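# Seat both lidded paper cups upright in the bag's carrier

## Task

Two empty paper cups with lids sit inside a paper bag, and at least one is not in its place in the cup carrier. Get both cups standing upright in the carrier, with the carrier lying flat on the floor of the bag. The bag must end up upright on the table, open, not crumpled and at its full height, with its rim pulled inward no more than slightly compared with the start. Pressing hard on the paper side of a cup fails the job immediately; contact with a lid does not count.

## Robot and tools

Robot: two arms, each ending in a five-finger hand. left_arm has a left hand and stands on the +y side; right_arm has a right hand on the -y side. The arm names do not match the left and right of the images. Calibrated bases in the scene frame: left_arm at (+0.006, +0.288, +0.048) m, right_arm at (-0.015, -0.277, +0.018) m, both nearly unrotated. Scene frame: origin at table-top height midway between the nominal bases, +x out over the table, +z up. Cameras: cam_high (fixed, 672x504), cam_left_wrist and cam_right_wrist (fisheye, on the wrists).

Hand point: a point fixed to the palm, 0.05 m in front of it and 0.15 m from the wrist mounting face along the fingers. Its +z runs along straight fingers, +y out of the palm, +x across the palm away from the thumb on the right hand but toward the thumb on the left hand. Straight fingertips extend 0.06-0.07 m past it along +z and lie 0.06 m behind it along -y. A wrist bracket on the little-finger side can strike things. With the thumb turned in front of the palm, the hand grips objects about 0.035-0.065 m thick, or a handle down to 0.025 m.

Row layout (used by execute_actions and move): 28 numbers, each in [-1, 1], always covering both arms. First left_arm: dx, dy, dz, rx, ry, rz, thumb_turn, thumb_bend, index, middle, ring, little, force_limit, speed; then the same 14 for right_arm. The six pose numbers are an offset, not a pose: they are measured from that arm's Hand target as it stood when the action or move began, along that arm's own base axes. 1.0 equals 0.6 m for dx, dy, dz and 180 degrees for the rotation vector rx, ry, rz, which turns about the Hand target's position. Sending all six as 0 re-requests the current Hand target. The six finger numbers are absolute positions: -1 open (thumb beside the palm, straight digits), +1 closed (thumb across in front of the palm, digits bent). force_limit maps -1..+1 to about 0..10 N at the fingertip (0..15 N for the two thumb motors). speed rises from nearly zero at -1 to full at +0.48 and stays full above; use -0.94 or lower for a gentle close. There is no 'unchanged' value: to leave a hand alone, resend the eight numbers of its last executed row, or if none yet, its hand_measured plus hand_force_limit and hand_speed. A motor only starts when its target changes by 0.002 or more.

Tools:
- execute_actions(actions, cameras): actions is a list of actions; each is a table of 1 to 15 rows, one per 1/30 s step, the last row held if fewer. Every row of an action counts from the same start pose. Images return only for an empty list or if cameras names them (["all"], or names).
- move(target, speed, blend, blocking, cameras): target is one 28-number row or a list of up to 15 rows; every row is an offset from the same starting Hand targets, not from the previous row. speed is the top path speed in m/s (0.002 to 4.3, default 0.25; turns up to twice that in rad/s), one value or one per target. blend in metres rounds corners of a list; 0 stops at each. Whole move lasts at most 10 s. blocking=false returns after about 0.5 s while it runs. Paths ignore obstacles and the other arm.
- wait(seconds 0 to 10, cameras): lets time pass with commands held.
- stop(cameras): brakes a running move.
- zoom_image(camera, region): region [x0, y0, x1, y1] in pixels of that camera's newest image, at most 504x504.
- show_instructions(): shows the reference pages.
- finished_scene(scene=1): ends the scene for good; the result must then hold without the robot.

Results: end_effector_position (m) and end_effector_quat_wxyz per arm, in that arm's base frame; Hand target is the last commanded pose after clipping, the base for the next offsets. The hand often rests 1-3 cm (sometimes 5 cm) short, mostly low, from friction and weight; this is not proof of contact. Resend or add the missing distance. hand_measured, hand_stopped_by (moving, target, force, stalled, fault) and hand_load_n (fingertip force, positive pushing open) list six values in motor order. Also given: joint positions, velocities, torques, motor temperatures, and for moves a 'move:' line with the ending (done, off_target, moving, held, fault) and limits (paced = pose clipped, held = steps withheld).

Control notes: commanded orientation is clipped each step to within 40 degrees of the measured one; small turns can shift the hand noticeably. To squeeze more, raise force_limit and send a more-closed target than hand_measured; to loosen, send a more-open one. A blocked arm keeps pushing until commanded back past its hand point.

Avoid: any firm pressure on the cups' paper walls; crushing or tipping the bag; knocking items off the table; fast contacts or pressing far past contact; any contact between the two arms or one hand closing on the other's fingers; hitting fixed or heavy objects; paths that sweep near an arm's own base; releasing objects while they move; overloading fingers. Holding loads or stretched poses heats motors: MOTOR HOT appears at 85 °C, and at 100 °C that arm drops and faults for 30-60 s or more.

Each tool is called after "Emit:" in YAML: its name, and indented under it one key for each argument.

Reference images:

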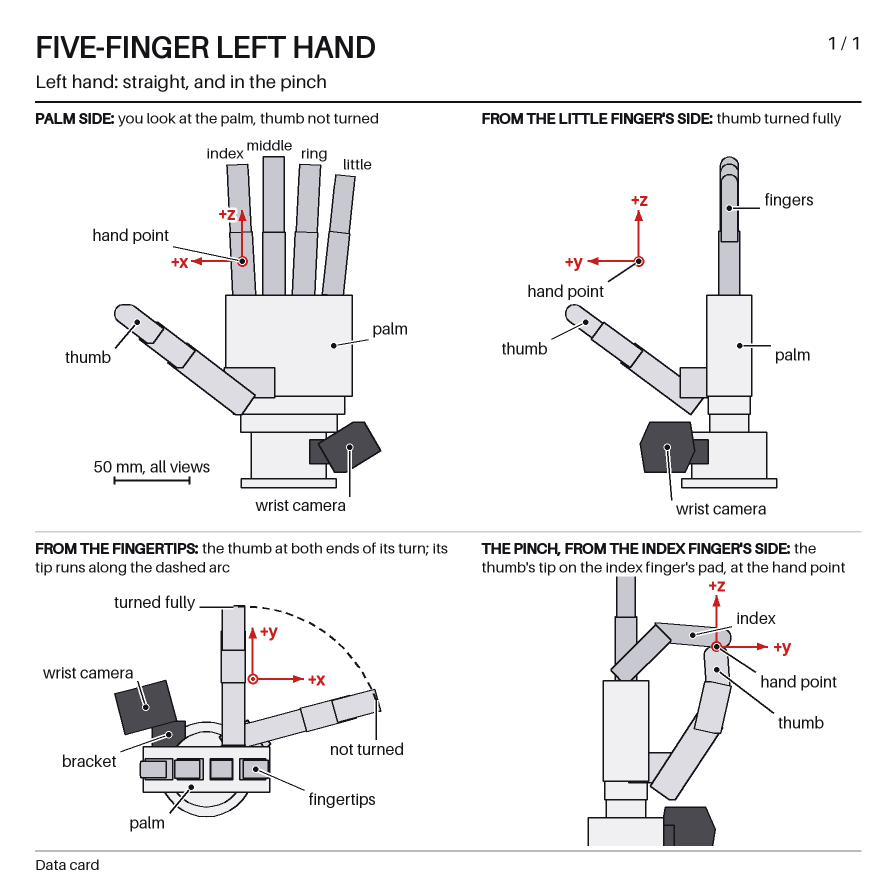

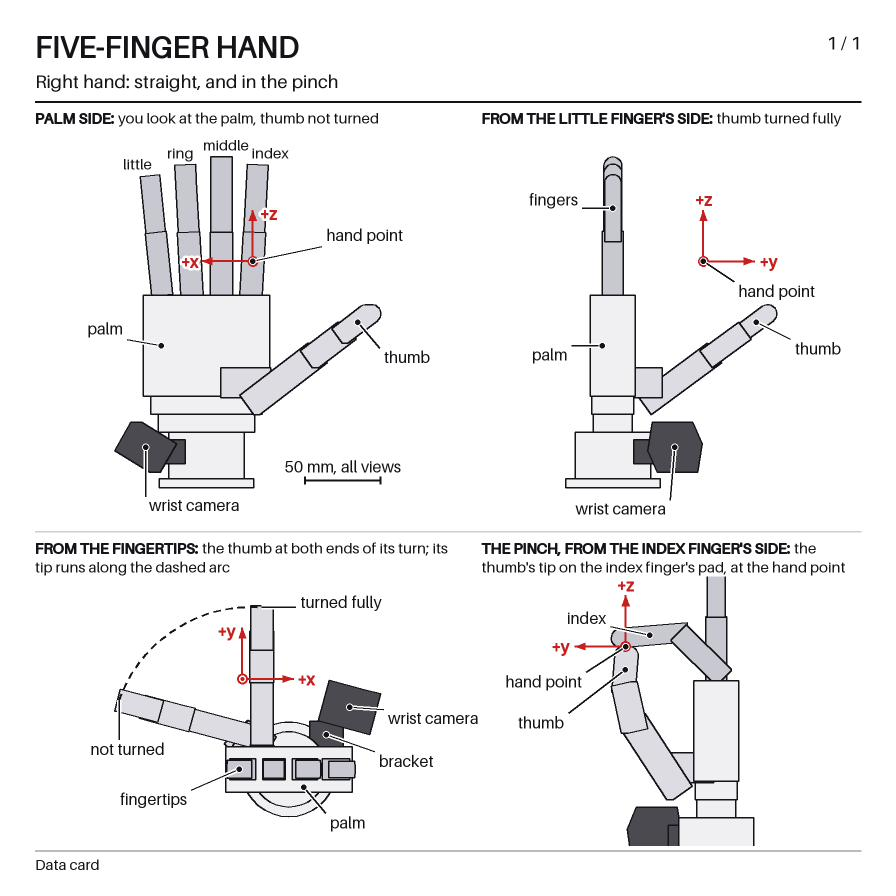

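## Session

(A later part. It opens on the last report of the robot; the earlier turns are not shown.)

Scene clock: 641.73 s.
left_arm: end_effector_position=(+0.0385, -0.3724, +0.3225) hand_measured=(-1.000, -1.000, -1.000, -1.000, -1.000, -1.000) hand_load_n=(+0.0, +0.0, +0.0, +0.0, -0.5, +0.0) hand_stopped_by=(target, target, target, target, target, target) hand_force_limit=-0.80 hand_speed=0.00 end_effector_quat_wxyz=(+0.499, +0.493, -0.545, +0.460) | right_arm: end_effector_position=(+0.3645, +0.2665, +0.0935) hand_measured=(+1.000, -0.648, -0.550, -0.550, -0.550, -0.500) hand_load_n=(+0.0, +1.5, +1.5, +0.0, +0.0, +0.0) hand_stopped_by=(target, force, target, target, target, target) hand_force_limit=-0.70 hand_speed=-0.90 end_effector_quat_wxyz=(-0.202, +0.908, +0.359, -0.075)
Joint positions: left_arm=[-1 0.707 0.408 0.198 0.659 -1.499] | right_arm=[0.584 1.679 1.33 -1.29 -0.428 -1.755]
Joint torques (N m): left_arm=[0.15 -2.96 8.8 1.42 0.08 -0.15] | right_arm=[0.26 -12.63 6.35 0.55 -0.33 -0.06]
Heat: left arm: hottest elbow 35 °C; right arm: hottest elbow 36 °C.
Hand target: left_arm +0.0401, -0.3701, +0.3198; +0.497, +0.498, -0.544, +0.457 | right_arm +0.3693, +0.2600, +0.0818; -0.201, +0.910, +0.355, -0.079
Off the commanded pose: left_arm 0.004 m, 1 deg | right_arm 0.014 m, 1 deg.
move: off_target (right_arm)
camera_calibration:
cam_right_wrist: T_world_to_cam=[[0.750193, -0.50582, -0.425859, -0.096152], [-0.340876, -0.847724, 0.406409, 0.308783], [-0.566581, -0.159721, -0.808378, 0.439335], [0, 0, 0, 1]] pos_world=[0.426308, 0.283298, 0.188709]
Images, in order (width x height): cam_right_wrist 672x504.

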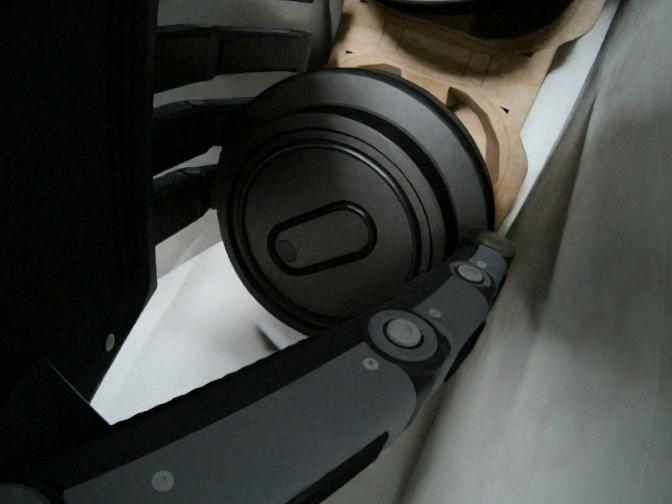

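Emit:
execute_actions:
  actions:
    - [[0,0,0,0,0,0,-1,-1,-1,-1,-1,-1,-0.8,0, 0,0,0,0,0,0,1,-0.8,-0.55,-0.55,-0.55,-0.5,-0.7,-0.9]]
    - [[0,0,0,0,0,0,-1,-1,-1,-1,-1,-1,-0.8,0, 0,0,0,0,0,0,1,-0.8,-0.55,-0.55,-0.55,-0.5,-0.7,-0.9]]
  cameras: ["cam_right_wrist"]

Scene clock: 646.33 s.
left_arm: end_effector_position=(+0.0385, -0.3724, +0.3225) hand_measured=(-1.000, -1.000, -1.000, -1.000, -1.000, -1.000) hand_load_n=(+0.0, +0.0, +0.5, +0.0, +0.0, +0.0) hand_stopped_by=(target, target, target, target, target, target) hand_force_limit=-0.80 hand_speed=0.00 end_effector_quat_wxyz=(+0.499, +0.493, -0.545, +0.460) | right_arm: end_effector_position=(+0.3639, +0.2662, +0.0922) hand_measured=(+1.000, -0.800, -0.550, -0.550, -0.550, -0.500) hand_load_n=(+0.0, +0.0, +0.0, +0.0, +0.0, +0.0) hand_stopped_by=(target, target, target, target, target, target) hand_force_limit=-0.70 hand_speed=-0.90 end_effector_quat_wxyz=(-0.202, +0.908, +0.359, -0.075)
Joint positions: left_arm=[-1 0.707 0.408 0.198 0.659 -1.499] | right_arm=[0.584 1.679 1.326 -1.287 -0.429 -1.755]
Joint torques (N m): left_arm=[0.79 -2.26 8.73 1.37 0.16 -0.19] | right_arm=[0.32 -12.57 6.64 0.43 -0.32 -0.06]
Heat: left arm: hottest elbow 35 °C; right arm: hottest elbow 36 °C.
Hand target: left_arm +0.0401, -0.3701, +0.3198; +0.497, +0.498, -0.544, +0.457 | right_arm +0.3694, +0.2601, +0.0817; -0.201, +0.910, +0.355, -0.079
Off the commanded pose: left_arm 0.004 m, 1 deg | right_arm 0.013 m, 1 deg.
Step readings (end_effector_position of left_arm | right_arm):
0: (+0.0385, -0.3724, +0.3225) | (+0.3645, +0.2665, +0.0935)
1: (+0.0385, -0.3724, +0.3225) | (+0.3645, +0.2665, +0.0935)
2: (+0.0385, -0.3724, +0.3225) | (+0.3645, +0.2665, +0.0935)
4: (+0.0385, -0.3724, +0.3225) | (+0.3645, +0.2665, +0.0935)
8: (+0.0385, -0.3724, +0.3225) | (+0.3648, +0.2668, +0.0935)
15: (+0.0385, -0.3724, +0.3225) | (+0.3644, +0.2665, +0.0927)
16: (+0.0385, -0.3724, +0.3225) | (+0.3644, +0.2665, +0.0927)
17: (+0.0385, -0.3724, +0.3225) | (+0.3644, +0.2665, +0.0927)
19: (+0.0385, -0.3724, +0.3225) | (+0.3643, +0.2664, +0.0926)
23: (+0.0385, -0.3724, +0.3225) | (+0.3640, +0.2663, +0.0923)
30: (+0.0385, -0.3724, +0.3225) | (+0.3639, +0.2662, +0.0922)
camera_calibration:
cam_right_wrist: T_world_to_cam=[[0.749832, -0.505913, -0.426385, -0.0961728], [-0.340591, -0.847652, 0.406798, 0.30868], [-0.56723, -0.159807, -0.807906, 0.438027], [0, 0, 0, 1]] pos_world=[0.425709, 0.282998, 0.187308]
Images, in order (width x height): cam_right_wrist 672x504.

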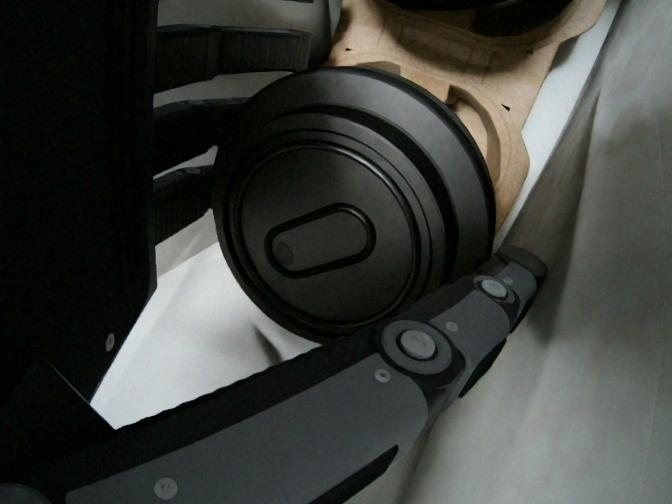

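Emit:
execute_actions:
  actions:
    - [[0,0,0,0,0,0,-1,-1,-1,-1,-1,-1,-0.8,0, 0,0,0,0,0,0,1,-0.9,-0.75,-0.75,-0.75,-0.75,-0.7,-0.85]]
    - [[0,0,0,0,0,0,-1,-1,-1,-1,-1,-1,-0.8,0, 0,0,0,0,0,0,1,-0.9,-0.75,-0.75,-0.75,-0.75,-0.7,-0.85]]
  cameras: ["cam_right_wrist","cam_high"]

Scene clock: 648.03 s.
left_arm: end_effector_position=(+0.0385, -0.3724, +0.3225) hand_measured=(-1.000, -1.000, -1.000, -1.000, -1.000, -1.000) hand_load_n=(+0.0, +0.0, +0.0, +0.0, +0.0, +0.0) hand_stopped_by=(target, target, target, target, target, target) hand_force_limit=-0.80 hand_speed=0.00 end_effector_quat_wxyz=(+0.499, +0.493, -0.545, +0.460) | right_arm: end_effector_position=(+0.3639, +0.2662, +0.0922) hand_measured=(+1.000, -0.900, -0.750, -0.750, -0.750, -0.750) hand_load_n=(+0.0, -0.5, +0.0, +0.0, +0.0, +0.0) hand_stopped_by=(target, target, target, target, target, target) hand_force_limit=-0.70 hand_speed=-0.85 end_effector_quat_wxyz=(-0.202, +0.908, +0.359, -0.075)
Joint positions: left_arm=[-1 0.707 0.408 0.198 0.659 -1.499] | right_arm=[0.584 1.679 1.326 -1.287 -0.429 -1.755]
Joint torques (N m): left_arm=[0.85 -2.84 8.75 1.21 0.14 -0.21] | right_arm=[0.21 -12.69 6.63 0.46 -0.32 -0.06]
Heat: left arm: hottest elbow 35 °C; right arm: hottest elbow 36 °C.
Hand target: left_arm +0.0401, -0.3701, +0.3198; +0.497, +0.498, -0.544, +0.457 | right_arm +0.3693, +0.2601, +0.0817; -0.201, +0.910, +0.355, -0.079
Off the commanded pose: left_arm 0.004 m, 1 deg | right_arm 0.013 m, 1 deg.
Step readings (end_effector_position of left_arm | right_arm):
0: (+0.0385, -0.3724, +0.3225) | (+0.3639, +0.2662, +0.0922)
1: (+0.0385, -0.3724, +0.3225) | (+0.3639, +0.2662, +0.0922)
2: (+0.0385, -0.3724, +0.3225) | (+0.3639, +0.2662, +0.0922)
4: (+0.0385, -0.3724, +0.3225) | (+0.3639, +0.2662, +0.0922)
8: (+0.0385, -0.3724, +0.3225) | (+0.3639, +0.2662, +0.0922)
15: (+0.0385, -0.3724, +0.3225) | (+0.3639, +0.2662, +0.0922)
16: (+0.0385, -0.3724, +0.3225) | (+0.3639, +0.2662, +0.0922)
17: (+0.0385, -0.3724, +0.3225) | (+0.3639, +0.2662, +0.0922)
19: (+0.0385, -0.3724, +0.3225) | (+0.3639, +0.2662, +0.0922)
23: (+0.0385, -0.3724, +0.3225) | (+0.3639, +0.2662, +0.0922)
30: (+0.0385, -0.3724, +0.3225) | (+0.3639, +0.2662, +0.0922)
camera_calibration:
cam_right_wrist: T_world_to_cam=[[0.749832, -0.505913, -0.426385, -0.0961728], [-0.340591, -0.847652, 0.406798, 0.30868], [-0.56723, -0.159807, -0.807906, 0.438027], [0, 0, 0, 1]] pos_world=[0.425709, 0.282998, 0.187308]
Images, in order (width x height): cam_high 672x504, cam_right_wrist 672x504.

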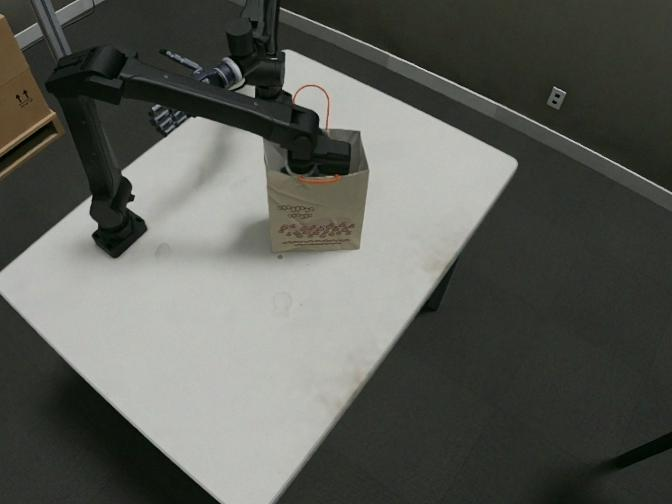

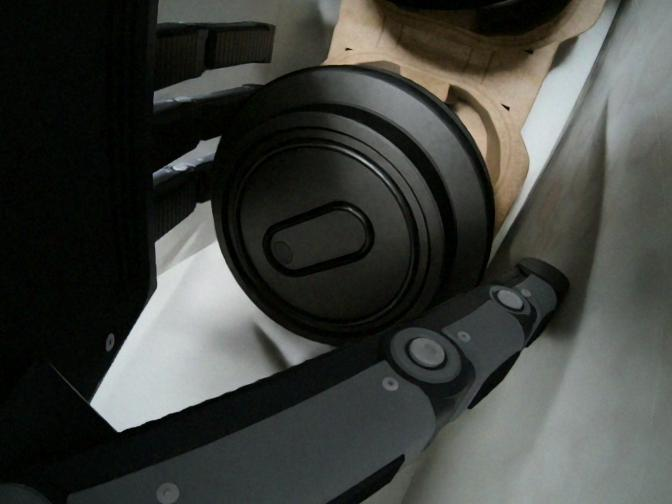

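Emit:
move:
  target: [0,0,0,0,0,0,-1,-1,-1,-1,-1,-1,-0.8,0, 0.007,0.002,0.06,0,0,0,1,-0.9,-0.75,-0.75,-0.75,-0.75,-0.7,-0.85]
  speed: 0.03
  cameras: ["cam_right_wrist"]

Scene clock: 650.67 s.
left_arm: end_effector_position=(+0.0385, -0.3724, +0.3225) hand_measured=(-1.000, -1.000, -1.000, -1.000, -1.000, -1.000) hand_load_n=(+0.0, +0.0, +0.0, +0.0, +0.0, +0.0) hand_stopped_by=(target, target, target, target, target, target) hand_force_limit=-0.80 hand_speed=0.00 end_effector_quat_wxyz=(+0.499, +0.493, -0.545, +0.460) | right_arm: end_effector_position=(+0.3552, +0.2588, +0.1026) hand_measured=(+1.000, -0.900, -0.750, -0.750, -0.750, -0.750) hand_load_n=(+0.0, -0.5, +0.0, +0.0, +0.0, +0.0) hand_stopped_by=(target, target, target, target, target, target) hand_force_limit=-0.70 hand_speed=-0.85 end_effector_quat_wxyz=(-0.196, +0.909, +0.353, -0.099)
Joint positions: left_arm=[-1 0.707 0.408 0.198 0.659 -1.499] | right_arm=[0.581 1.679 1.349 -1.361 -0.428 -1.756]
Joint torques (N m): left_arm=[1.49 -3.08 8.98 1.39 0.12 -0.16] | right_arm=[0.26 -14.62 10.3 -0.46 -0.3 -0.07]
Heat: left arm: hottest elbow 35 °C; right arm: hottest elbow 36 °C.
Hand target: left_arm +0.0401, -0.3701, +0.3198; +0.497, +0.498, -0.544, +0.457 | right_arm +0.3736, +0.2613, +0.1178; -0.201, +0.910, +0.355, -0.079
Off the commanded pose: left_arm 0.004 m, 1 deg | right_arm 0.024 m, 2 deg.
move: off_target (right_arm)
camera_calibration:
cam_right_wrist: T_world_to_cam=[[0.730284, -0.5199, -0.443158, -0.076647], [-0.324019, -0.834701, 0.445293, 0.282072], [-0.601412, -0.181598, -0.778026, 0.45512], [0, 0, 0, 1]] pos_world=[0.421085, 0.278246, 0.194524]
Images, in order (width x height): cam_right_wrist 672x504.

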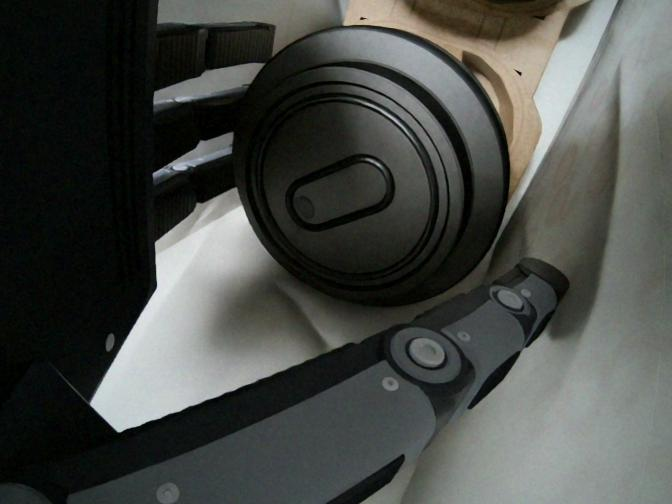

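Emit:
move:
  target: [0,0,0,0,0,0,-1,-1,-1,-1,-1,-1,-0.8,0, 0.008,0.0075,0.06,0,0,0,1,-0.9,-0.75,-0.75,-0.75,-0.75,-0.7,-0.85]
  speed: 0.03
  cameras: ["cam_right_wrist"]

Scene clock: 653.50 s.
left_arm: end_effector_position=(+0.0385, -0.3724, +0.3225) hand_measured=(-1.000, -1.000, -1.000, -1.000, -1.000, -1.000) hand_load_n=(+0.0, +0.0, +0.0, +0.0, +0.0, -0.5) hand_stopped_by=(target, target, target, target, target, target) hand_force_limit=-0.80 hand_speed=0.00 end_effector_quat_wxyz=(+0.499, +0.493, -0.545, +0.460) | right_arm: end_effector_position=(+0.3619, +0.2632, +0.1354) hand_measured=(+1.000, -0.900, -0.750, -0.750, -0.750, -0.750) hand_load_n=(+0.0, +0.0, +0.0, +0.0, +0.0, +0.0) hand_stopped_by=(target, target, target, target, target, target) hand_force_limit=-0.70 hand_speed=-0.85 end_effector_quat_wxyz=(-0.196, +0.909, +0.352, -0.102)
Joint positions: left_arm=[-1 0.707 0.408 0.198 0.659 -1.499] | right_arm=[0.581 1.679 1.437 -1.455 -0.428 -1.756]
Joint torques (N m): left_arm=[0.62 -2.61 8.38 1.18 0.14 -0.18] | right_arm=[0.44 -15.5 10.54 -0.46 -0.32 -0.05]
Heat: left arm: hottest elbow 35 °C; right arm: hottest elbow 36 °C.
Hand target: left_arm +0.0401, -0.3701, +0.3198; +0.497, +0.498, -0.544, +0.457 | right_arm +0.3783, +0.2658, +0.1537; -0.201, +0.910, +0.355, -0.079
Off the commanded pose: left_arm 0.004 m, 1 deg | right_arm 0.025 m, 3 deg.
move: off_target (right_arm)
camera_calibration:
cam_right_wrist: T_world_to_cam=[[0.728191, -0.521291, -0.444964, -0.063338], [-0.321871, -0.833288, 0.449479, 0.27161], [-0.605092, -0.184085, -0.774581, 0.486947], [0, 0, 0, 1]] pos_world=[0.428193, 0.282951, 0.226914]
Images, in order (width x height): cam_right_wrist 672x504.

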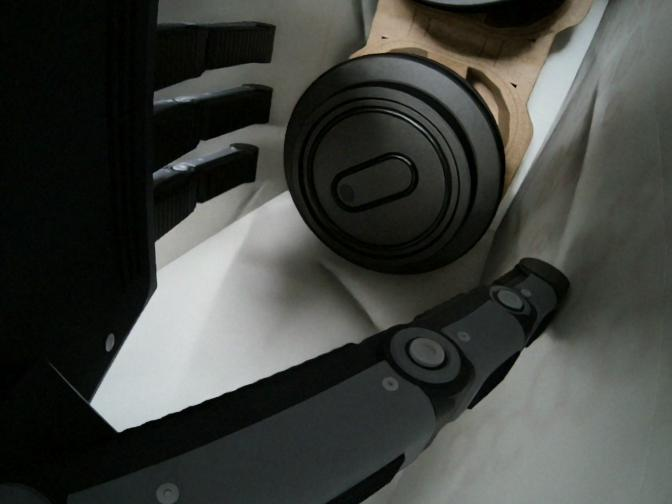

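Emit:
move:
  target: [0,0,0,0,0,0,-1,-1,-1,-1,-1,-1,-0.8,0, 0.001,0.001,0.1,0,0,0,1,-0.9,-0.75,-0.75,-0.75,-0.75,-0.7,-0.85]
  speed: 0.05
  cameras: ["cam_right_wrist","cam_high"]

Scene clock: 655.70 s.
left_arm: end_effector_position=(+0.0385, -0.3724, +0.3225) hand_measured=(-1.000, -1.000, -1.000, -1.000, -1.000, -1.000) hand_load_n=(+0.0, +0.0, +0.0, +0.0, +0.0, +0.0) hand_stopped_by=(target, target, target, target, target, target) hand_force_limit=-0.80 hand_speed=0.00 end_effector_quat_wxyz=(+0.499, +0.493, -0.545, +0.460) | right_arm: end_effector_position=(+0.3653, +0.2655, +0.1921) hand_measured=(+1.000, -0.900, -0.750, -0.750, -0.750, -0.750) hand_load_n=(+0.0, +0.0, -0.5, +0.0, +0.0, +0.0) hand_stopped_by=(target, target, target, target, target, target) hand_force_limit=-0.70 hand_speed=-0.85 end_effector_quat_wxyz=(-0.195, +0.910, +0.352, -0.105)
Joint positions: left_arm=[-1 0.707 0.408 0.198 0.659 -1.499] | right_arm=[0.581 1.669 1.575 -1.609 -0.428 -1.756]
Joint torques (N m): left_arm=[0.56 -3.25 8.77 1.46 0.17 -0.11] | right_arm=[0.5 -16.15 10.74 -0.43 -0.31 -0.04]
Heat: left arm: hottest elbow 35 °C; right arm: hottest elbow 36 °C.
Hand target: left_arm +0.0401, -0.3701, +0.3198; +0.497, +0.498, -0.544, +0.457 | right_arm +0.3789, +0.2664, +0.2139; -0.201, +0.910, +0.355, -0.079
Off the commanded pose: left_arm 0.004 m, 1 deg | right_arm 0.026 m, 3 deg.
move: off_target (right_arm)
camera_calibration:
cam_right_wrist: T_world_to_cam=[[0.725795, -0.52286, -0.447034, -0.0377624], [-0.319394, -0.831683, 0.454192, 0.246793], [-0.609269, -0.186871, -0.77063, 0.534855], [0, 0, 0, 1]] pos_world=[0.432103, 0.285458, 0.283203]
Images, in order (width x height): cam_high 672x504, cam_right_wrist 672x504.

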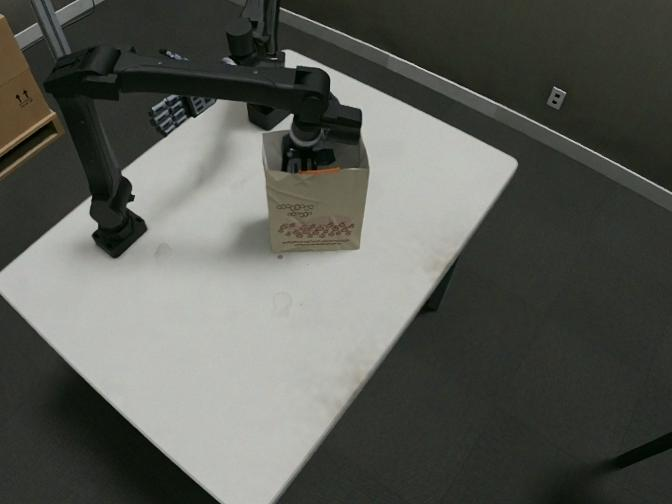

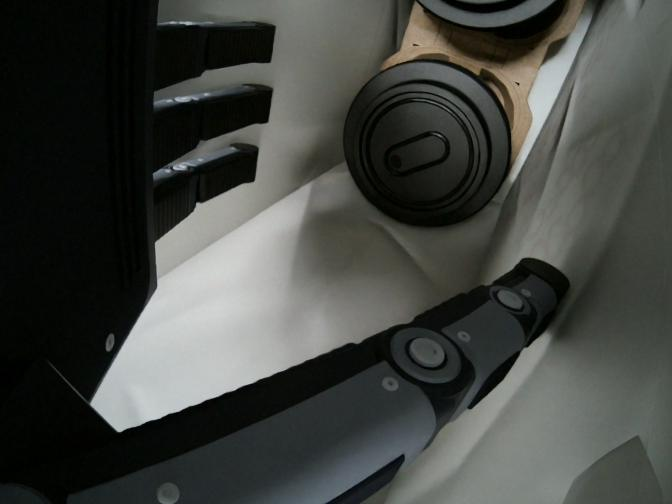

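Emit:
zoom_image:
  camera: "cam_high"
  region: [230, 60, 400, 270]

Emit:
zoom_image:
  camera: "cam_right_wrist"
  region: [300, 0, 640, 250]

Scaled by 2.400 from the camera's 672x504 image, which has a finer 960x720 frame.

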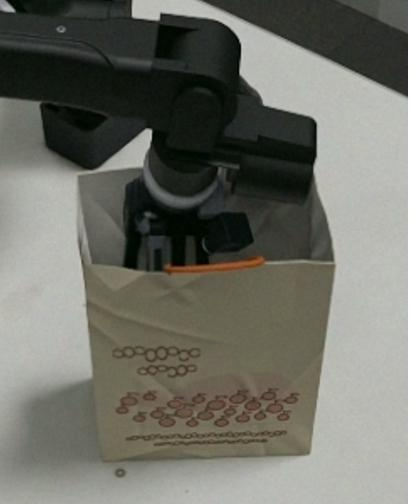

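Scaled by 1.482 from the camera's 672x504 image, which has a finer 960x720 frame.

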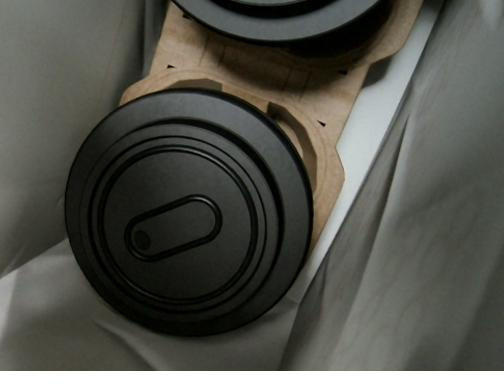

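Emit:
move:
  target: [0,0,0,0,0,0,-1,-1,-1,-1,-1,-1,-0.8,0, 0.0,-0.001,0.1,0,0,0,1,-0.9,-0.75,-0.75,-0.75,-0.75,-0.7,-0.85]
  speed: 0.05
  cameras: ["cam_right_wrist","cam_high"]

Scene clock: 659.30 s.
left_arm: end_effector_position=(+0.0385, -0.3724, +0.3225) hand_measured=(-1.000, -1.000, -1.000, -1.000, -1.000, -1.000) hand_load_n=(+0.0, +0.0, +0.0, +0.0, +0.0, +0.0) hand_stopped_by=(target, target, target, target, target, target) hand_force_limit=-0.80 hand_speed=0.00 end_effector_quat_wxyz=(+0.499, +0.493, -0.545, +0.460) | right_arm: end_effector_position=(+0.3690, +0.2667, +0.2513) hand_measured=(+1.000, -0.900, -0.750, -0.750, -0.750, -0.750) hand_load_n=(+0.0, +0.0, +0.0, +0.5, +0.0, +0.0) hand_stopped_by=(target, target, target, target, target, target) hand_force_limit=-0.70 hand_speed=-0.85 end_effector_quat_wxyz=(-0.201, +0.911, +0.355, -0.064)
Joint positions: left_arm=[-1 0.707 0.408 0.198 0.659 -1.499] | right_arm=[0.581 1.613 1.671 -1.672 -0.422 -1.742]
Joint torques (N m): left_arm=[0.44 -2.67 8.57 1.36 0.14 -0.12] | right_arm=[0.73 -15.56 10.97 -0.27 -0.26 0.18]
Heat: left arm: hottest elbow 35 °C; right arm: hottest elbow 37 °C.
Hand target: left_arm +0.0401, -0.3701, +0.3198; +0.497, +0.498, -0.544, +0.457 | right_arm +0.3790, +0.2658, +0.2740; -0.201, +0.910, +0.355, -0.079
Off the commanded pose: left_arm 0.004 m, 1 deg | right_arm 0.025 m, 2 deg.
joint sent to its limit (right arm) — joint 4 (wrist pitch), lower limit. The joint targets are off in orientation, not in position.
move: off_target (right_arm)
camera_calibration:
cam_right_wrist: T_world_to_cam=[[0.751061, -0.514697, -0.413515, -0.0332594], [-0.360522, -0.844413, 0.39622, 0.255295], [-0.55311, -0.148504, -0.819765, 0.564367], [0, 0, 0, 1]] pos_world=[0.429177, 0.282267, 0.347743]
Images, in order (width x height): cam_high 672x504, cam_right_wrist 672x504.

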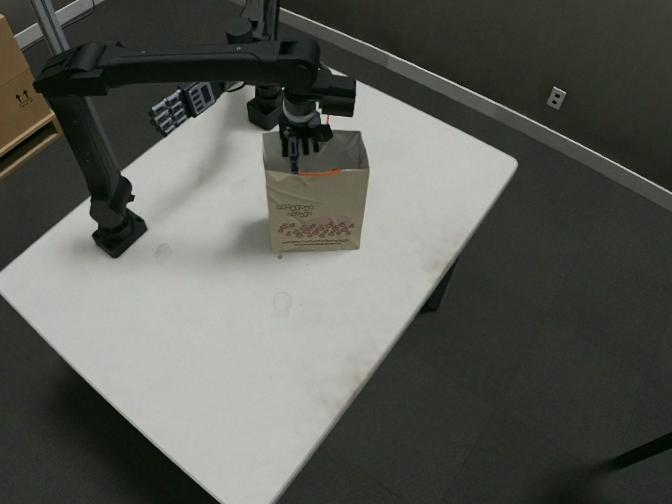

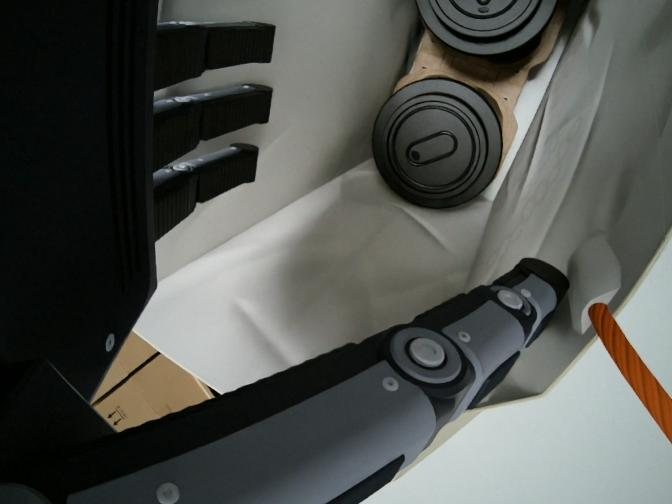

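Emit:
move:
  target: [0,0,0,0,0,0,-1,-1,-1,-1,-1,-1,-0.8,0, -0.004,-0.001,0.1,0,0,0,1,-0.9,-0.75,-0.75,-0.75,-0.75,-0.7,-0.85]
  speed: 0.06
  cameras: ["cam_right_wrist","cam_high"]

Scene clock: 661.23 s.
left_arm: end_effector_position=(+0.0385, -0.3724, +0.3225) hand_measured=(-1.000, -1.000, -1.000, -1.000, -1.000, -1.000) hand_load_n=(+0.0, +0.0, +0.0, +0.0, +0.0, +0.0) hand_stopped_by=(target, target, target, target, target, target) hand_force_limit=-0.80 hand_speed=0.00 end_effector_quat_wxyz=(+0.499, +0.493, -0.545, +0.460) | right_arm: end_effector_position=(+0.3702, +0.2663, +0.3105) hand_measured=(+1.000, -0.900, -0.750, -0.750, -0.750, -0.750) hand_load_n=(+0.0, +0.0, +0.0, +0.0, +0.0, +0.0) hand_stopped_by=(target, target, target, target, target, target) hand_force_limit=-0.70 hand_speed=-0.85 end_effector_quat_wxyz=(-0.210, +0.915, +0.344, +0.002)
Joint positions: left_arm=[-1 0.707 0.408 0.198 0.659 -1.499] | right_arm=[0.581 1.536 1.741 -1.672 -0.411 -1.686]
Joint torques (N m): left_arm=[0.85 -2.78 8.66 1.18 0.11 -0.22] | right_arm=[0.97 -13.98 11.06 0.02 -0.28 0.18]
Heat: left arm: hottest elbow 35 °C; right arm: hottest elbow 37 °C.
Hand target: left_arm +0.0401, -0.3701, +0.3198; +0.497, +0.498, -0.544, +0.457 | right_arm +0.3766, +0.2652, +0.3339; -0.201, +0.910, +0.355, -0.079
Off the commanded pose: left_arm 0.004 m, 1 deg | right_arm 0.024 m, 9 deg.
joint sent to its limit (right arm) — joint 4 (wrist pitch), lower limit. The joint targets are off in orientation, not in position.
move: off_target (right_arm)
camera_calibration:
cam_right_wrist: T_world_to_cam=[[0.766214, -0.530582, -0.362489, -0.027154], [-0.442529, -0.844718, 0.30103, 0.291878], [-0.465922, -0.0702414, -0.882033, 0.579719], [0, 0, 0, 1]] pos_world=[0.420074, 0.272867, 0.413625]
Images, in order (width x height): cam_high 672x504, cam_right_wrist 672x504.

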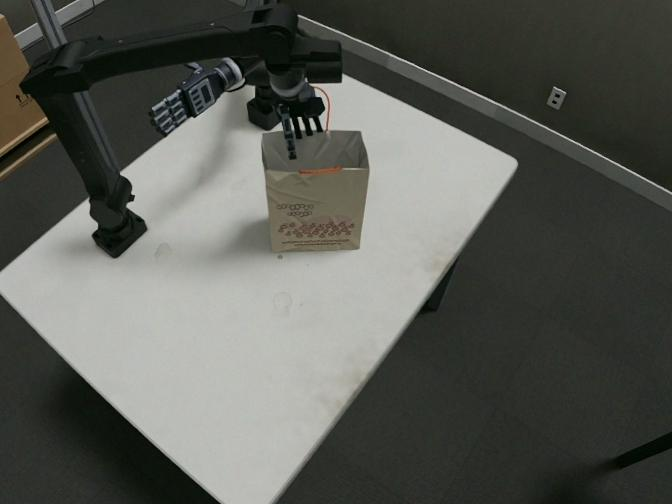

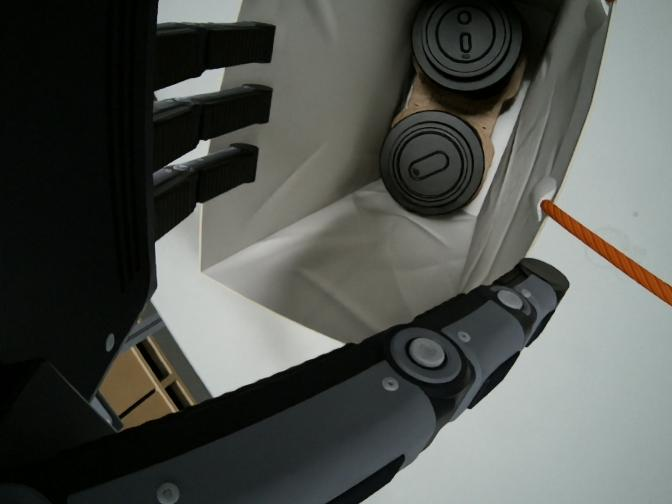

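Emit:
zoom_image:
  camera: "cam_right_wrist"
  region: [340, 0, 600, 240]

Emit:
zoom_image:
  camera: "cam_high"
  region: [230, 80, 400, 270]

Scaled by 1.938 from the camera's 672x504 image, which has a finer 960x720 frame.

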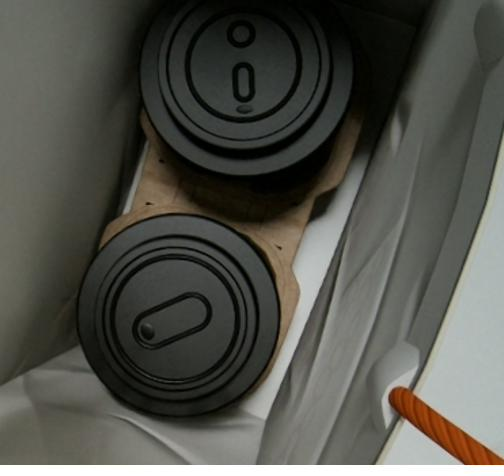

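Scaled by 2.653 from the camera's 672x504 image, which has a finer 960x720 frame.

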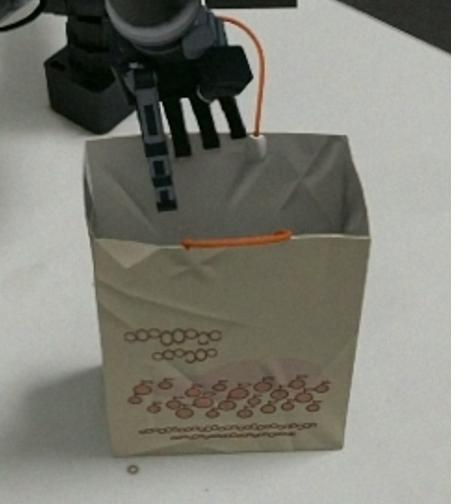

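Emit:
move:
  target: [0,0,0,0,0,0,-1,-1,-1,-1,-1,-1,-0.8,0, -0.003,0.0,0.1,0,0,0,1,-0.9,-0.75,-0.75,-0.75,-0.75,-0.7,-0.85]
  speed: 0.08
  cameras: ["cam_right_wrist","cam_high"]

Scene clock: 666.10 s.
left_arm: end_effector_position=(+0.0385, -0.3724, +0.3225) hand_measured=(-1.000, -1.000, -1.000, -1.000, -1.000, -1.000) hand_load_n=(+0.0, +0.0, +0.0, +0.0, +0.0, +0.0) hand_stopped_by=(target, target, target, target, target, target) hand_force_limit=-0.80 hand_speed=0.00 end_effector_quat_wxyz=(+0.499, +0.493, -0.545, +0.460) | right_arm: end_effector_position=(+0.3717, +0.2675, +0.3698) hand_measured=(+1.000, -0.900, -0.750, -0.750, -0.750, -0.750) hand_load_n=(+0.0, +0.0, +0.0, +0.0, +0.0, +0.0) hand_stopped_by=(target, target, target, target, target, target) hand_force_limit=-0.70 hand_speed=-0.85 end_effector_quat_wxyz=(-0.225, +0.914, +0.332, +0.066)
Joint positions: left_arm=[-1 0.707 0.408 0.198 0.659 -1.499] | right_arm=[0.581 1.484 1.834 -1.672 -0.406 -1.635]
Joint torques (N m): left_arm=[0.97 -3.25 9.01 1.37 0.09 -0.25] | right_arm=[1.03 -12.98 11 0.31 -0.34 0.16]
Heat: left arm: hottest elbow 35 °C; right arm: hottest elbow 37 °C.
Hand target: left_arm +0.0401, -0.3701, +0.3198; +0.497, +0.498, -0.544, +0.457 | right_arm +0.3748, +0.2652, +0.3940; -0.201, +0.910, +0.355, -0.079
Off the commanded pose: left_arm 0.004 m, 1 deg | right_arm 0.024 m, 17 deg.
joint sent to its limit (right arm) — joint 4 (wrist pitch), lower limit. The joint targets are off in orientation, not in position.
move: off_target (right_arm)
camera_calibration:
cam_right_wrist: T_world_to_cam=[[0.77628, -0.542328, -0.321356, -0.021996], [-0.507699, -0.840038, 0.191252, 0.339252], [-0.373673, 0.0146868, -0.927444, 0.592612], [0, 0, 0, 1]] pos_world=[0.410756, 0.264352, 0.477663]
Images, in order (width x height): cam_high 672x504, cam_right_wrist 672x504.

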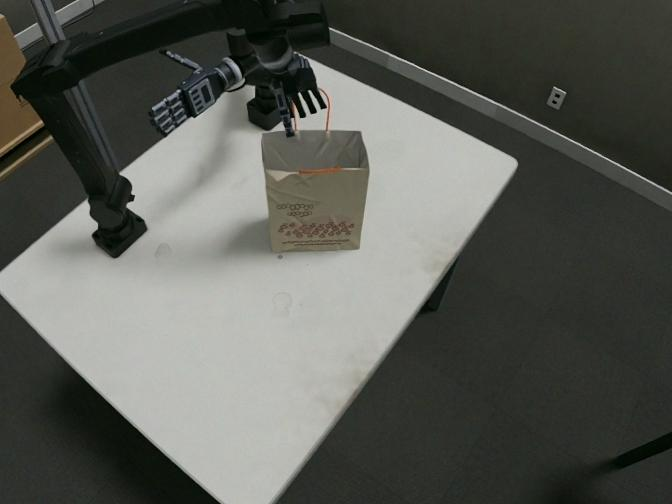

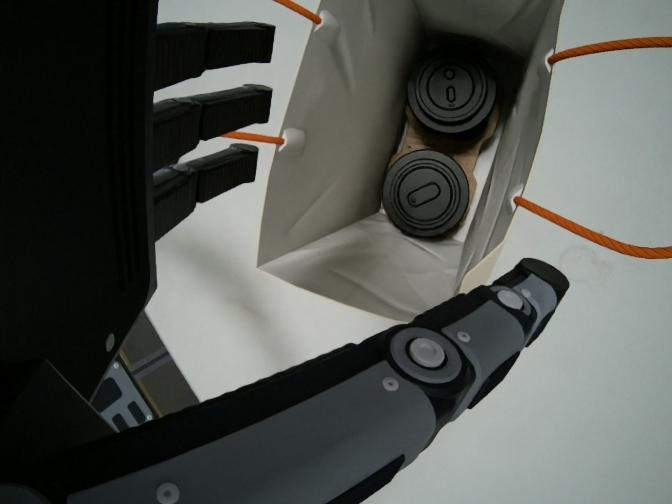

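Emit:
zoom_image:
  camera: "cam_right_wrist"
  region: [240, 0, 600, 340]

Emit:
zoom_image:
  camera: "cam_high"
  region: [230, 110, 390, 260]

Scaled by 1.400 from the camera's 672x504 image, which has a finer 960x720 frame.

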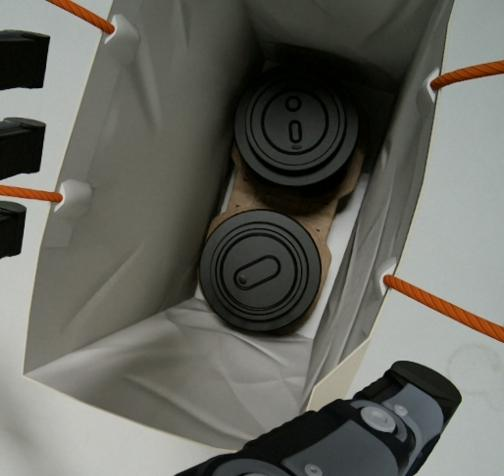

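Scaled by 3.150 from the camera's 672x504 image, which has a finer 960x720 frame.

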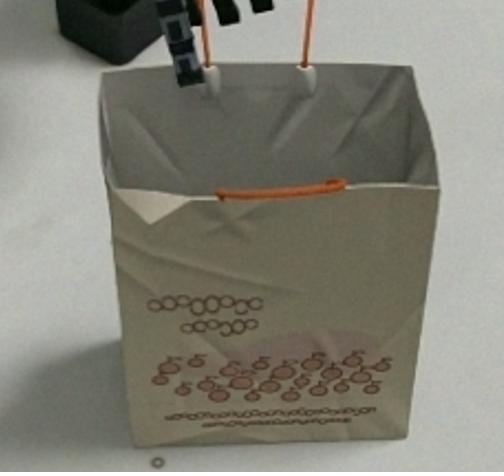

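Emit:
move:
  target: [0,0,0,0,0,0,-1,-1,-1,-1,-1,-1,-0.8,0, 0,0,0.0,0,0,-0.25,1,-0.9,-0.75,-0.75,-0.75,-0.75,-0.7,-0.85]
  speed: 0.15
  cameras: ["cam_right_wrist","cam_high"]

Scene clock: 677.63 s.
left_arm: end_effector_position=(+0.0385, -0.3724, +0.3225) hand_measured=(-1.000, -1.000, -1.000, -1.000, -1.000, -1.000) hand_load_n=(+0.0, +0.0, +0.0, +0.0, +0.0, +0.0) hand_stopped_by=(target, target, target, target, target, target) hand_force_limit=-0.80 hand_speed=0.00 end_effector_quat_wxyz=(+0.499, +0.493, -0.545, +0.460) | right_arm: end_effector_position=(+0.3633, +0.2667, +0.3830) hand_measured=(+1.000, -0.900, -0.750, -0.750, -0.750, -0.750) hand_load_n=(+0.0, +0.0, +0.0, +0.0, +0.0, +0.0) hand_stopped_by=(target, target, target, target, target, target) hand_force_limit=-0.70 hand_speed=-0.85 end_effector_quat_wxyz=(-0.226, +0.974, -0.013, +0.019)
Joint positions: left_arm=[-1 0.707 0.408 0.198 0.659 -1.499] | right_arm=[0.545 1.539 1.927 -1.672 -0.363 -0.947]
Joint torques (N m): left_arm=[0.38 -2.67 8.94 1.28 0.11 -0.2] | right_arm=[0.32 -11.11 11.07 0.36 -0.21 0.19]
Heat: left arm: hottest elbow 35 °C; right arm: hottest elbow 39 °C.
Hand target: left_arm +0.0401, -0.3701, +0.3198; +0.497, +0.498, -0.544, +0.457 | right_arm +0.3748, +0.2652, +0.3938; -0.216, +0.976, -0.020, +0.004
Off the commanded pose: left_arm 0.004 m, 1 deg | right_arm 0.016 m, 2 deg.
joint sent to its limit (right arm) — joint 4 (wrist pitch), lower limit. The joint targets are off in orientation, not in position.
move: off_target (right_arm)
camera_calibration:
cam_right_wrist: T_world_to_cam=[[0.183416, -0.877761, -0.442598, 0.339656], [-0.848634, -0.368629, 0.379384, 0.257955], [-0.496163, 0.306019, -0.812511, 0.524361], [0, 0, 0, 1]] pos_world=[0.41678, 0.232762, 0.478516]
Images, in order (width x height): cam_high 672x504, cam_right_wrist 672x504.

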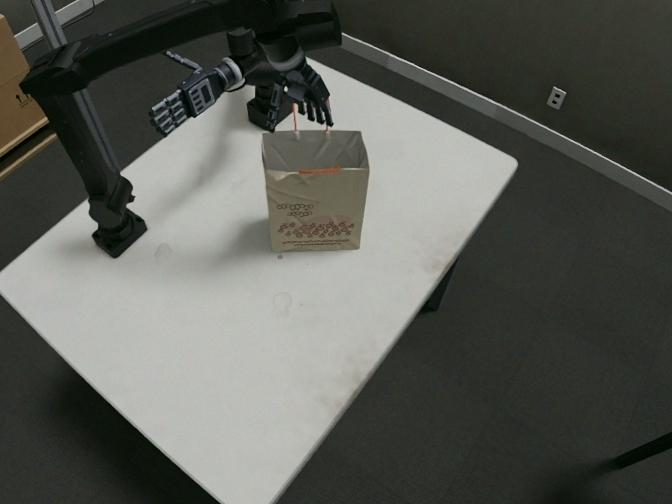

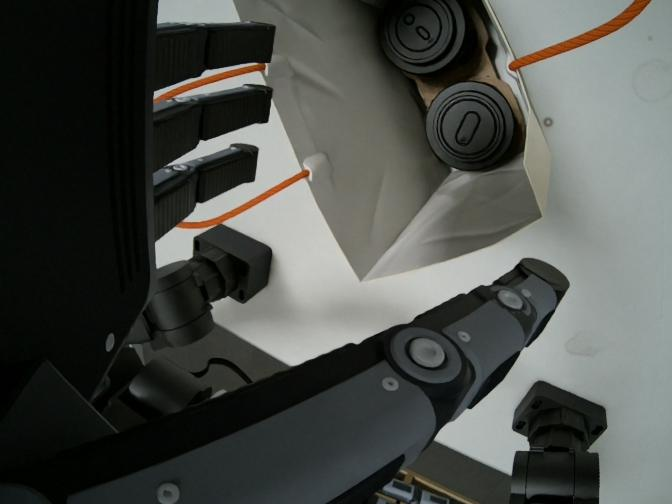

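Emit:
move:
  target: [0,0,0,0,0,0,-1,-1,-1,-1,-1,-1,-0.8,0, -0.005,-0.005,-0.13,0,0,0,1,-0.9,-0.75,-0.75,-0.75,-0.75,-0.7,-0.85]
  speed: 0.08
  cameras: ["cam_right_wrist","cam_high"]

Scene clock: 681.57 s.
left_arm: end_effector_position=(+0.0385, -0.3724, +0.3225) hand_measured=(-1.000, -1.000, -1.000, -1.000, -1.000, -1.000) hand_load_n=(+0.0, +0.0, +0.0, +0.0, +0.0, +0.0) hand_stopped_by=(target, target, target, target, target, target) hand_force_limit=-0.80 hand_speed=0.00 end_effector_quat_wxyz=(+0.499, +0.493, -0.545, +0.460) | right_arm: end_effector_position=(+0.3660, +0.2684, +0.3103) hand_measured=(+1.000, -0.900, -0.750, -0.750, -0.750, -0.750) hand_load_n=(+0.0, +0.0, +0.0, +0.0, +0.0, +0.0) hand_stopped_by=(target, target, target, target, target, target) hand_force_limit=-0.70 hand_speed=-0.85 end_effector_quat_wxyz=(-0.209, +0.978, -0.019, -0.009)
Joint positions: left_arm=[-1 0.707 0.408 0.198 0.659 -1.499] | right_arm=[0.545 1.539 1.73 -1.542 -0.363 -0.946]
Joint torques (N m): left_arm=[-0.32 -2.9 8.8 1.42 0.13 -0.15] | right_arm=[0.32 -14.45 7.73 1.09 -0.28 -0.05]
Heat: left arm: hottest elbow 35 °C; right arm: hottest elbow 39 °C.
Hand target: left_arm +0.0401, -0.3701, +0.3198; +0.497, +0.498, -0.544, +0.457 | right_arm +0.3718, +0.2623, +0.3158; -0.216, +0.976, -0.020, +0.004
Off the commanded pose: left_arm 0.004 m, 1 deg | right_arm 0.010 m, 2 deg.
move: done
camera_calibration:
cam_right_wrist: T_world_to_cam=[[0.158028, -0.892842, -0.421734, 0.315432], [-0.825349, -0.353893, 0.439953, 0.257122], [-0.542057, 0.278553, -0.792832, 0.484292], [0, 0, 0, 1]] pos_world=[0.424882, 0.237724, 0.403869]
Images, in order (width x height): cam_high 672x504, cam_right_wrist 672x504.

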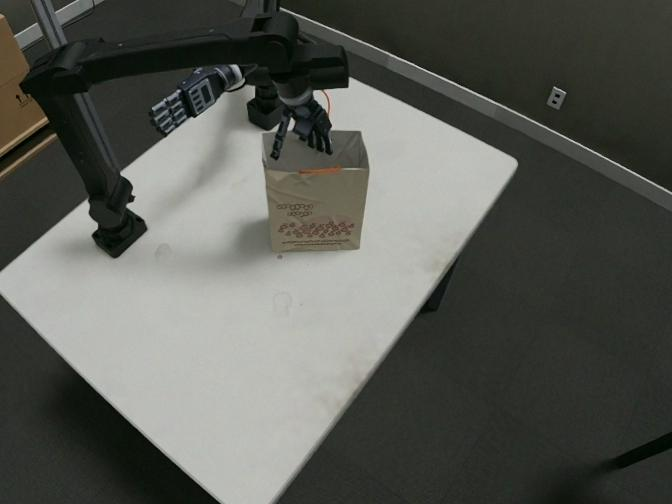

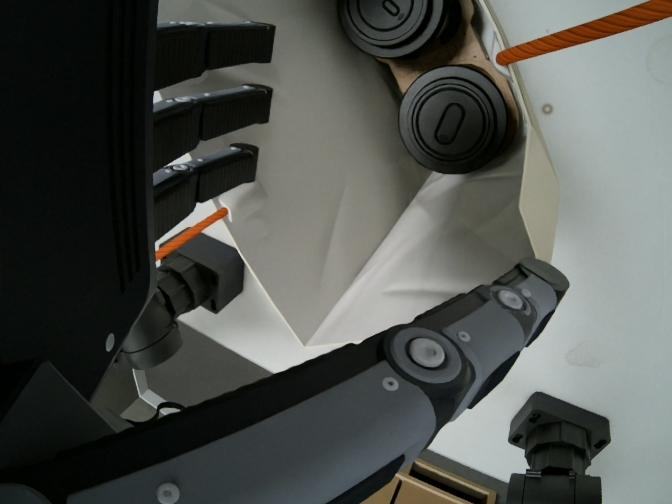

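Emit:
zoom_image:
  camera: "cam_right_wrist"
  region: [380, 0, 640, 320]

Emit:
zoom_image:
  camera: "cam_high"
  region: [240, 90, 390, 260]

Scaled by 1.575 from the camera's 672x504 image, which has a finer 960x720 frame.

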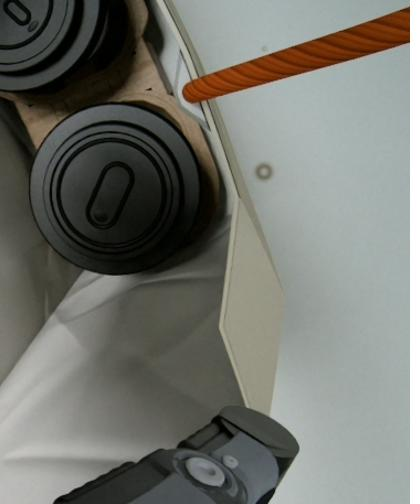

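Scaled by 2.965 from the camera's 672x504 image, which has a finer 960x720 frame.

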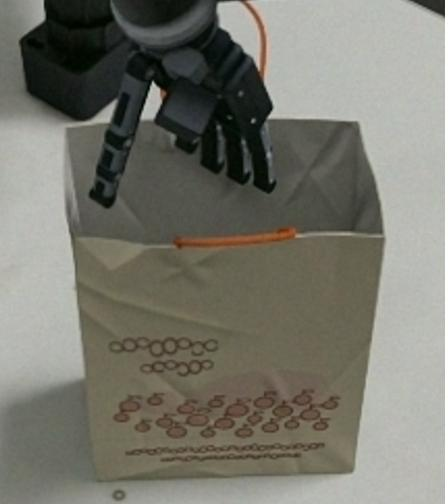

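Emit:
move:
  target:
    - [0,0,0,0,0,0,-1,-1,-1,-1,-1,-1,-0.8,0, 0.0155,0.0252,0,0,0,0,1,-0.9,-0.75,-0.75,-0.75,-0.75,-0.7,-0.85]
    - [0,0,0,0,0,0,-1,-1,-1,-1,-1,-1,-0.8,0, 0.0155,0.0252,-0.08,0,0,0,1,-0.9,-0.75,-0.75,-0.75,-0.75,-0.7,-0.85]
  speed: 0.08
  cameras: ["cam_right_wrist","cam_high"]

Emit:
zoom_image:
  camera: "cam_right_wrist"
  region: [380, 0, 640, 320]

Scene clock: 687.20 s.
left_arm: end_effector_position=(+0.0385, -0.3724, +0.3225) hand_measured=(-1.000, -1.000, -1.000, -1.000, -1.000, -1.000) hand_load_n=(+0.0, +0.0, +0.0, +0.0, +0.0, +0.0) hand_stopped_by=(target, target, target, target, target, target) hand_force_limit=-0.80 hand_speed=0.00 end_effector_quat_wxyz=(+0.499, +0.493, -0.545, +0.460) | right_arm: end_effector_position=(+0.3788, +0.2757, +0.2689) hand_measured=(+1.000, -0.900, -0.750, -0.750, -0.750, -0.750) hand_load_n=(+0.0, +0.5, +0.0, +0.0, +0.0, +0.0) hand_stopped_by=(target, target, target, target, target, target) hand_force_limit=-0.70 hand_speed=-0.85 end_effector_quat_wxyz=(-0.214, +0.977, -0.017, +0.000)
Joint positions: left_arm=[-1 0.707 0.408 0.198 0.659 -1.499] | right_arm=[0.545 1.548 1.63 -1.413 -0.361 -0.946]
Joint torques (N m): left_arm=[0.73 -3.84 8.76 1.22 0.11 -0.16] | right_arm=[1.73 -13.63 7.72 1.16 -0.24 0.15]
Heat: left arm: hottest elbow 35 °C; right arm: hottest elbow 39 °C.
Hand target: left_arm +0.0401, -0.3701, +0.3198; +0.497, +0.498, -0.544, +0.457 | right_arm +0.3810, +0.2774, +0.2680; -0.216, +0.976, -0.020, +0.004
Off the commanded pose: left_arm 0.004 m, 1 deg | right_arm 0.003 m, 1 deg.
move: done
camera_calibration:
cam_right_wrist: T_world_to_cam=[[0.165652, -0.88915, -0.426582, 0.299821], [-0.833771, -0.357279, 0.420925, 0.297694], [-0.526674, 0.285944, -0.800531, 0.450572], [0, 0, 0, 1]] pos_world=[0.435848, 0.244107, 0.363288]
Images, in order (width x height): cam_high 672x504, cam_right_wrist 672x504.

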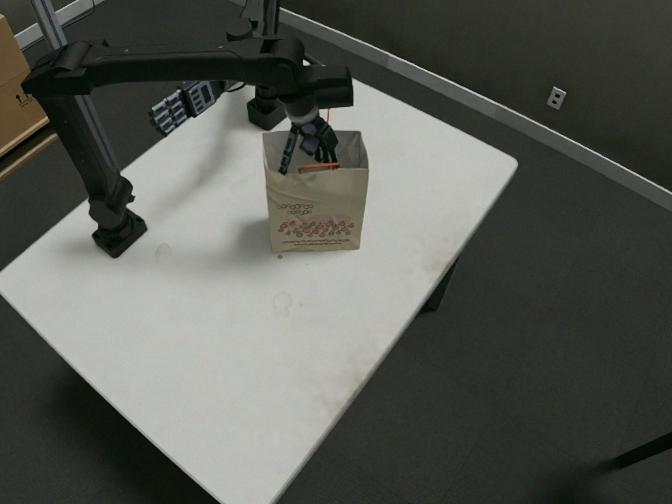

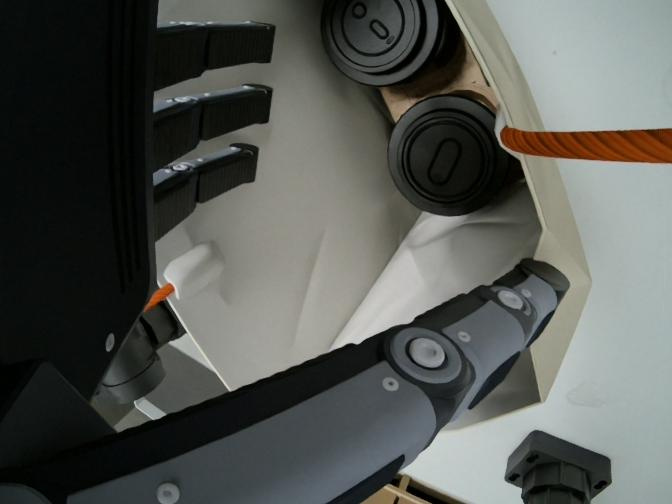

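Scaled by 1.575 from the camera's 672x504 image, which has a finer 960x720 frame.

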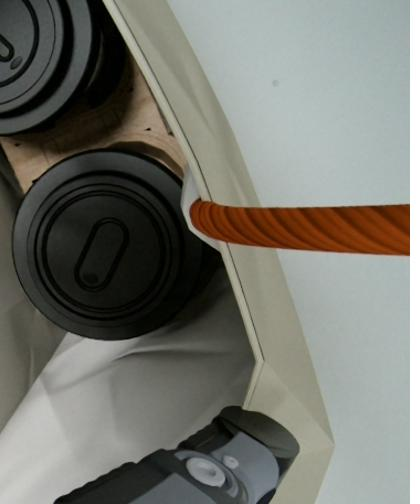

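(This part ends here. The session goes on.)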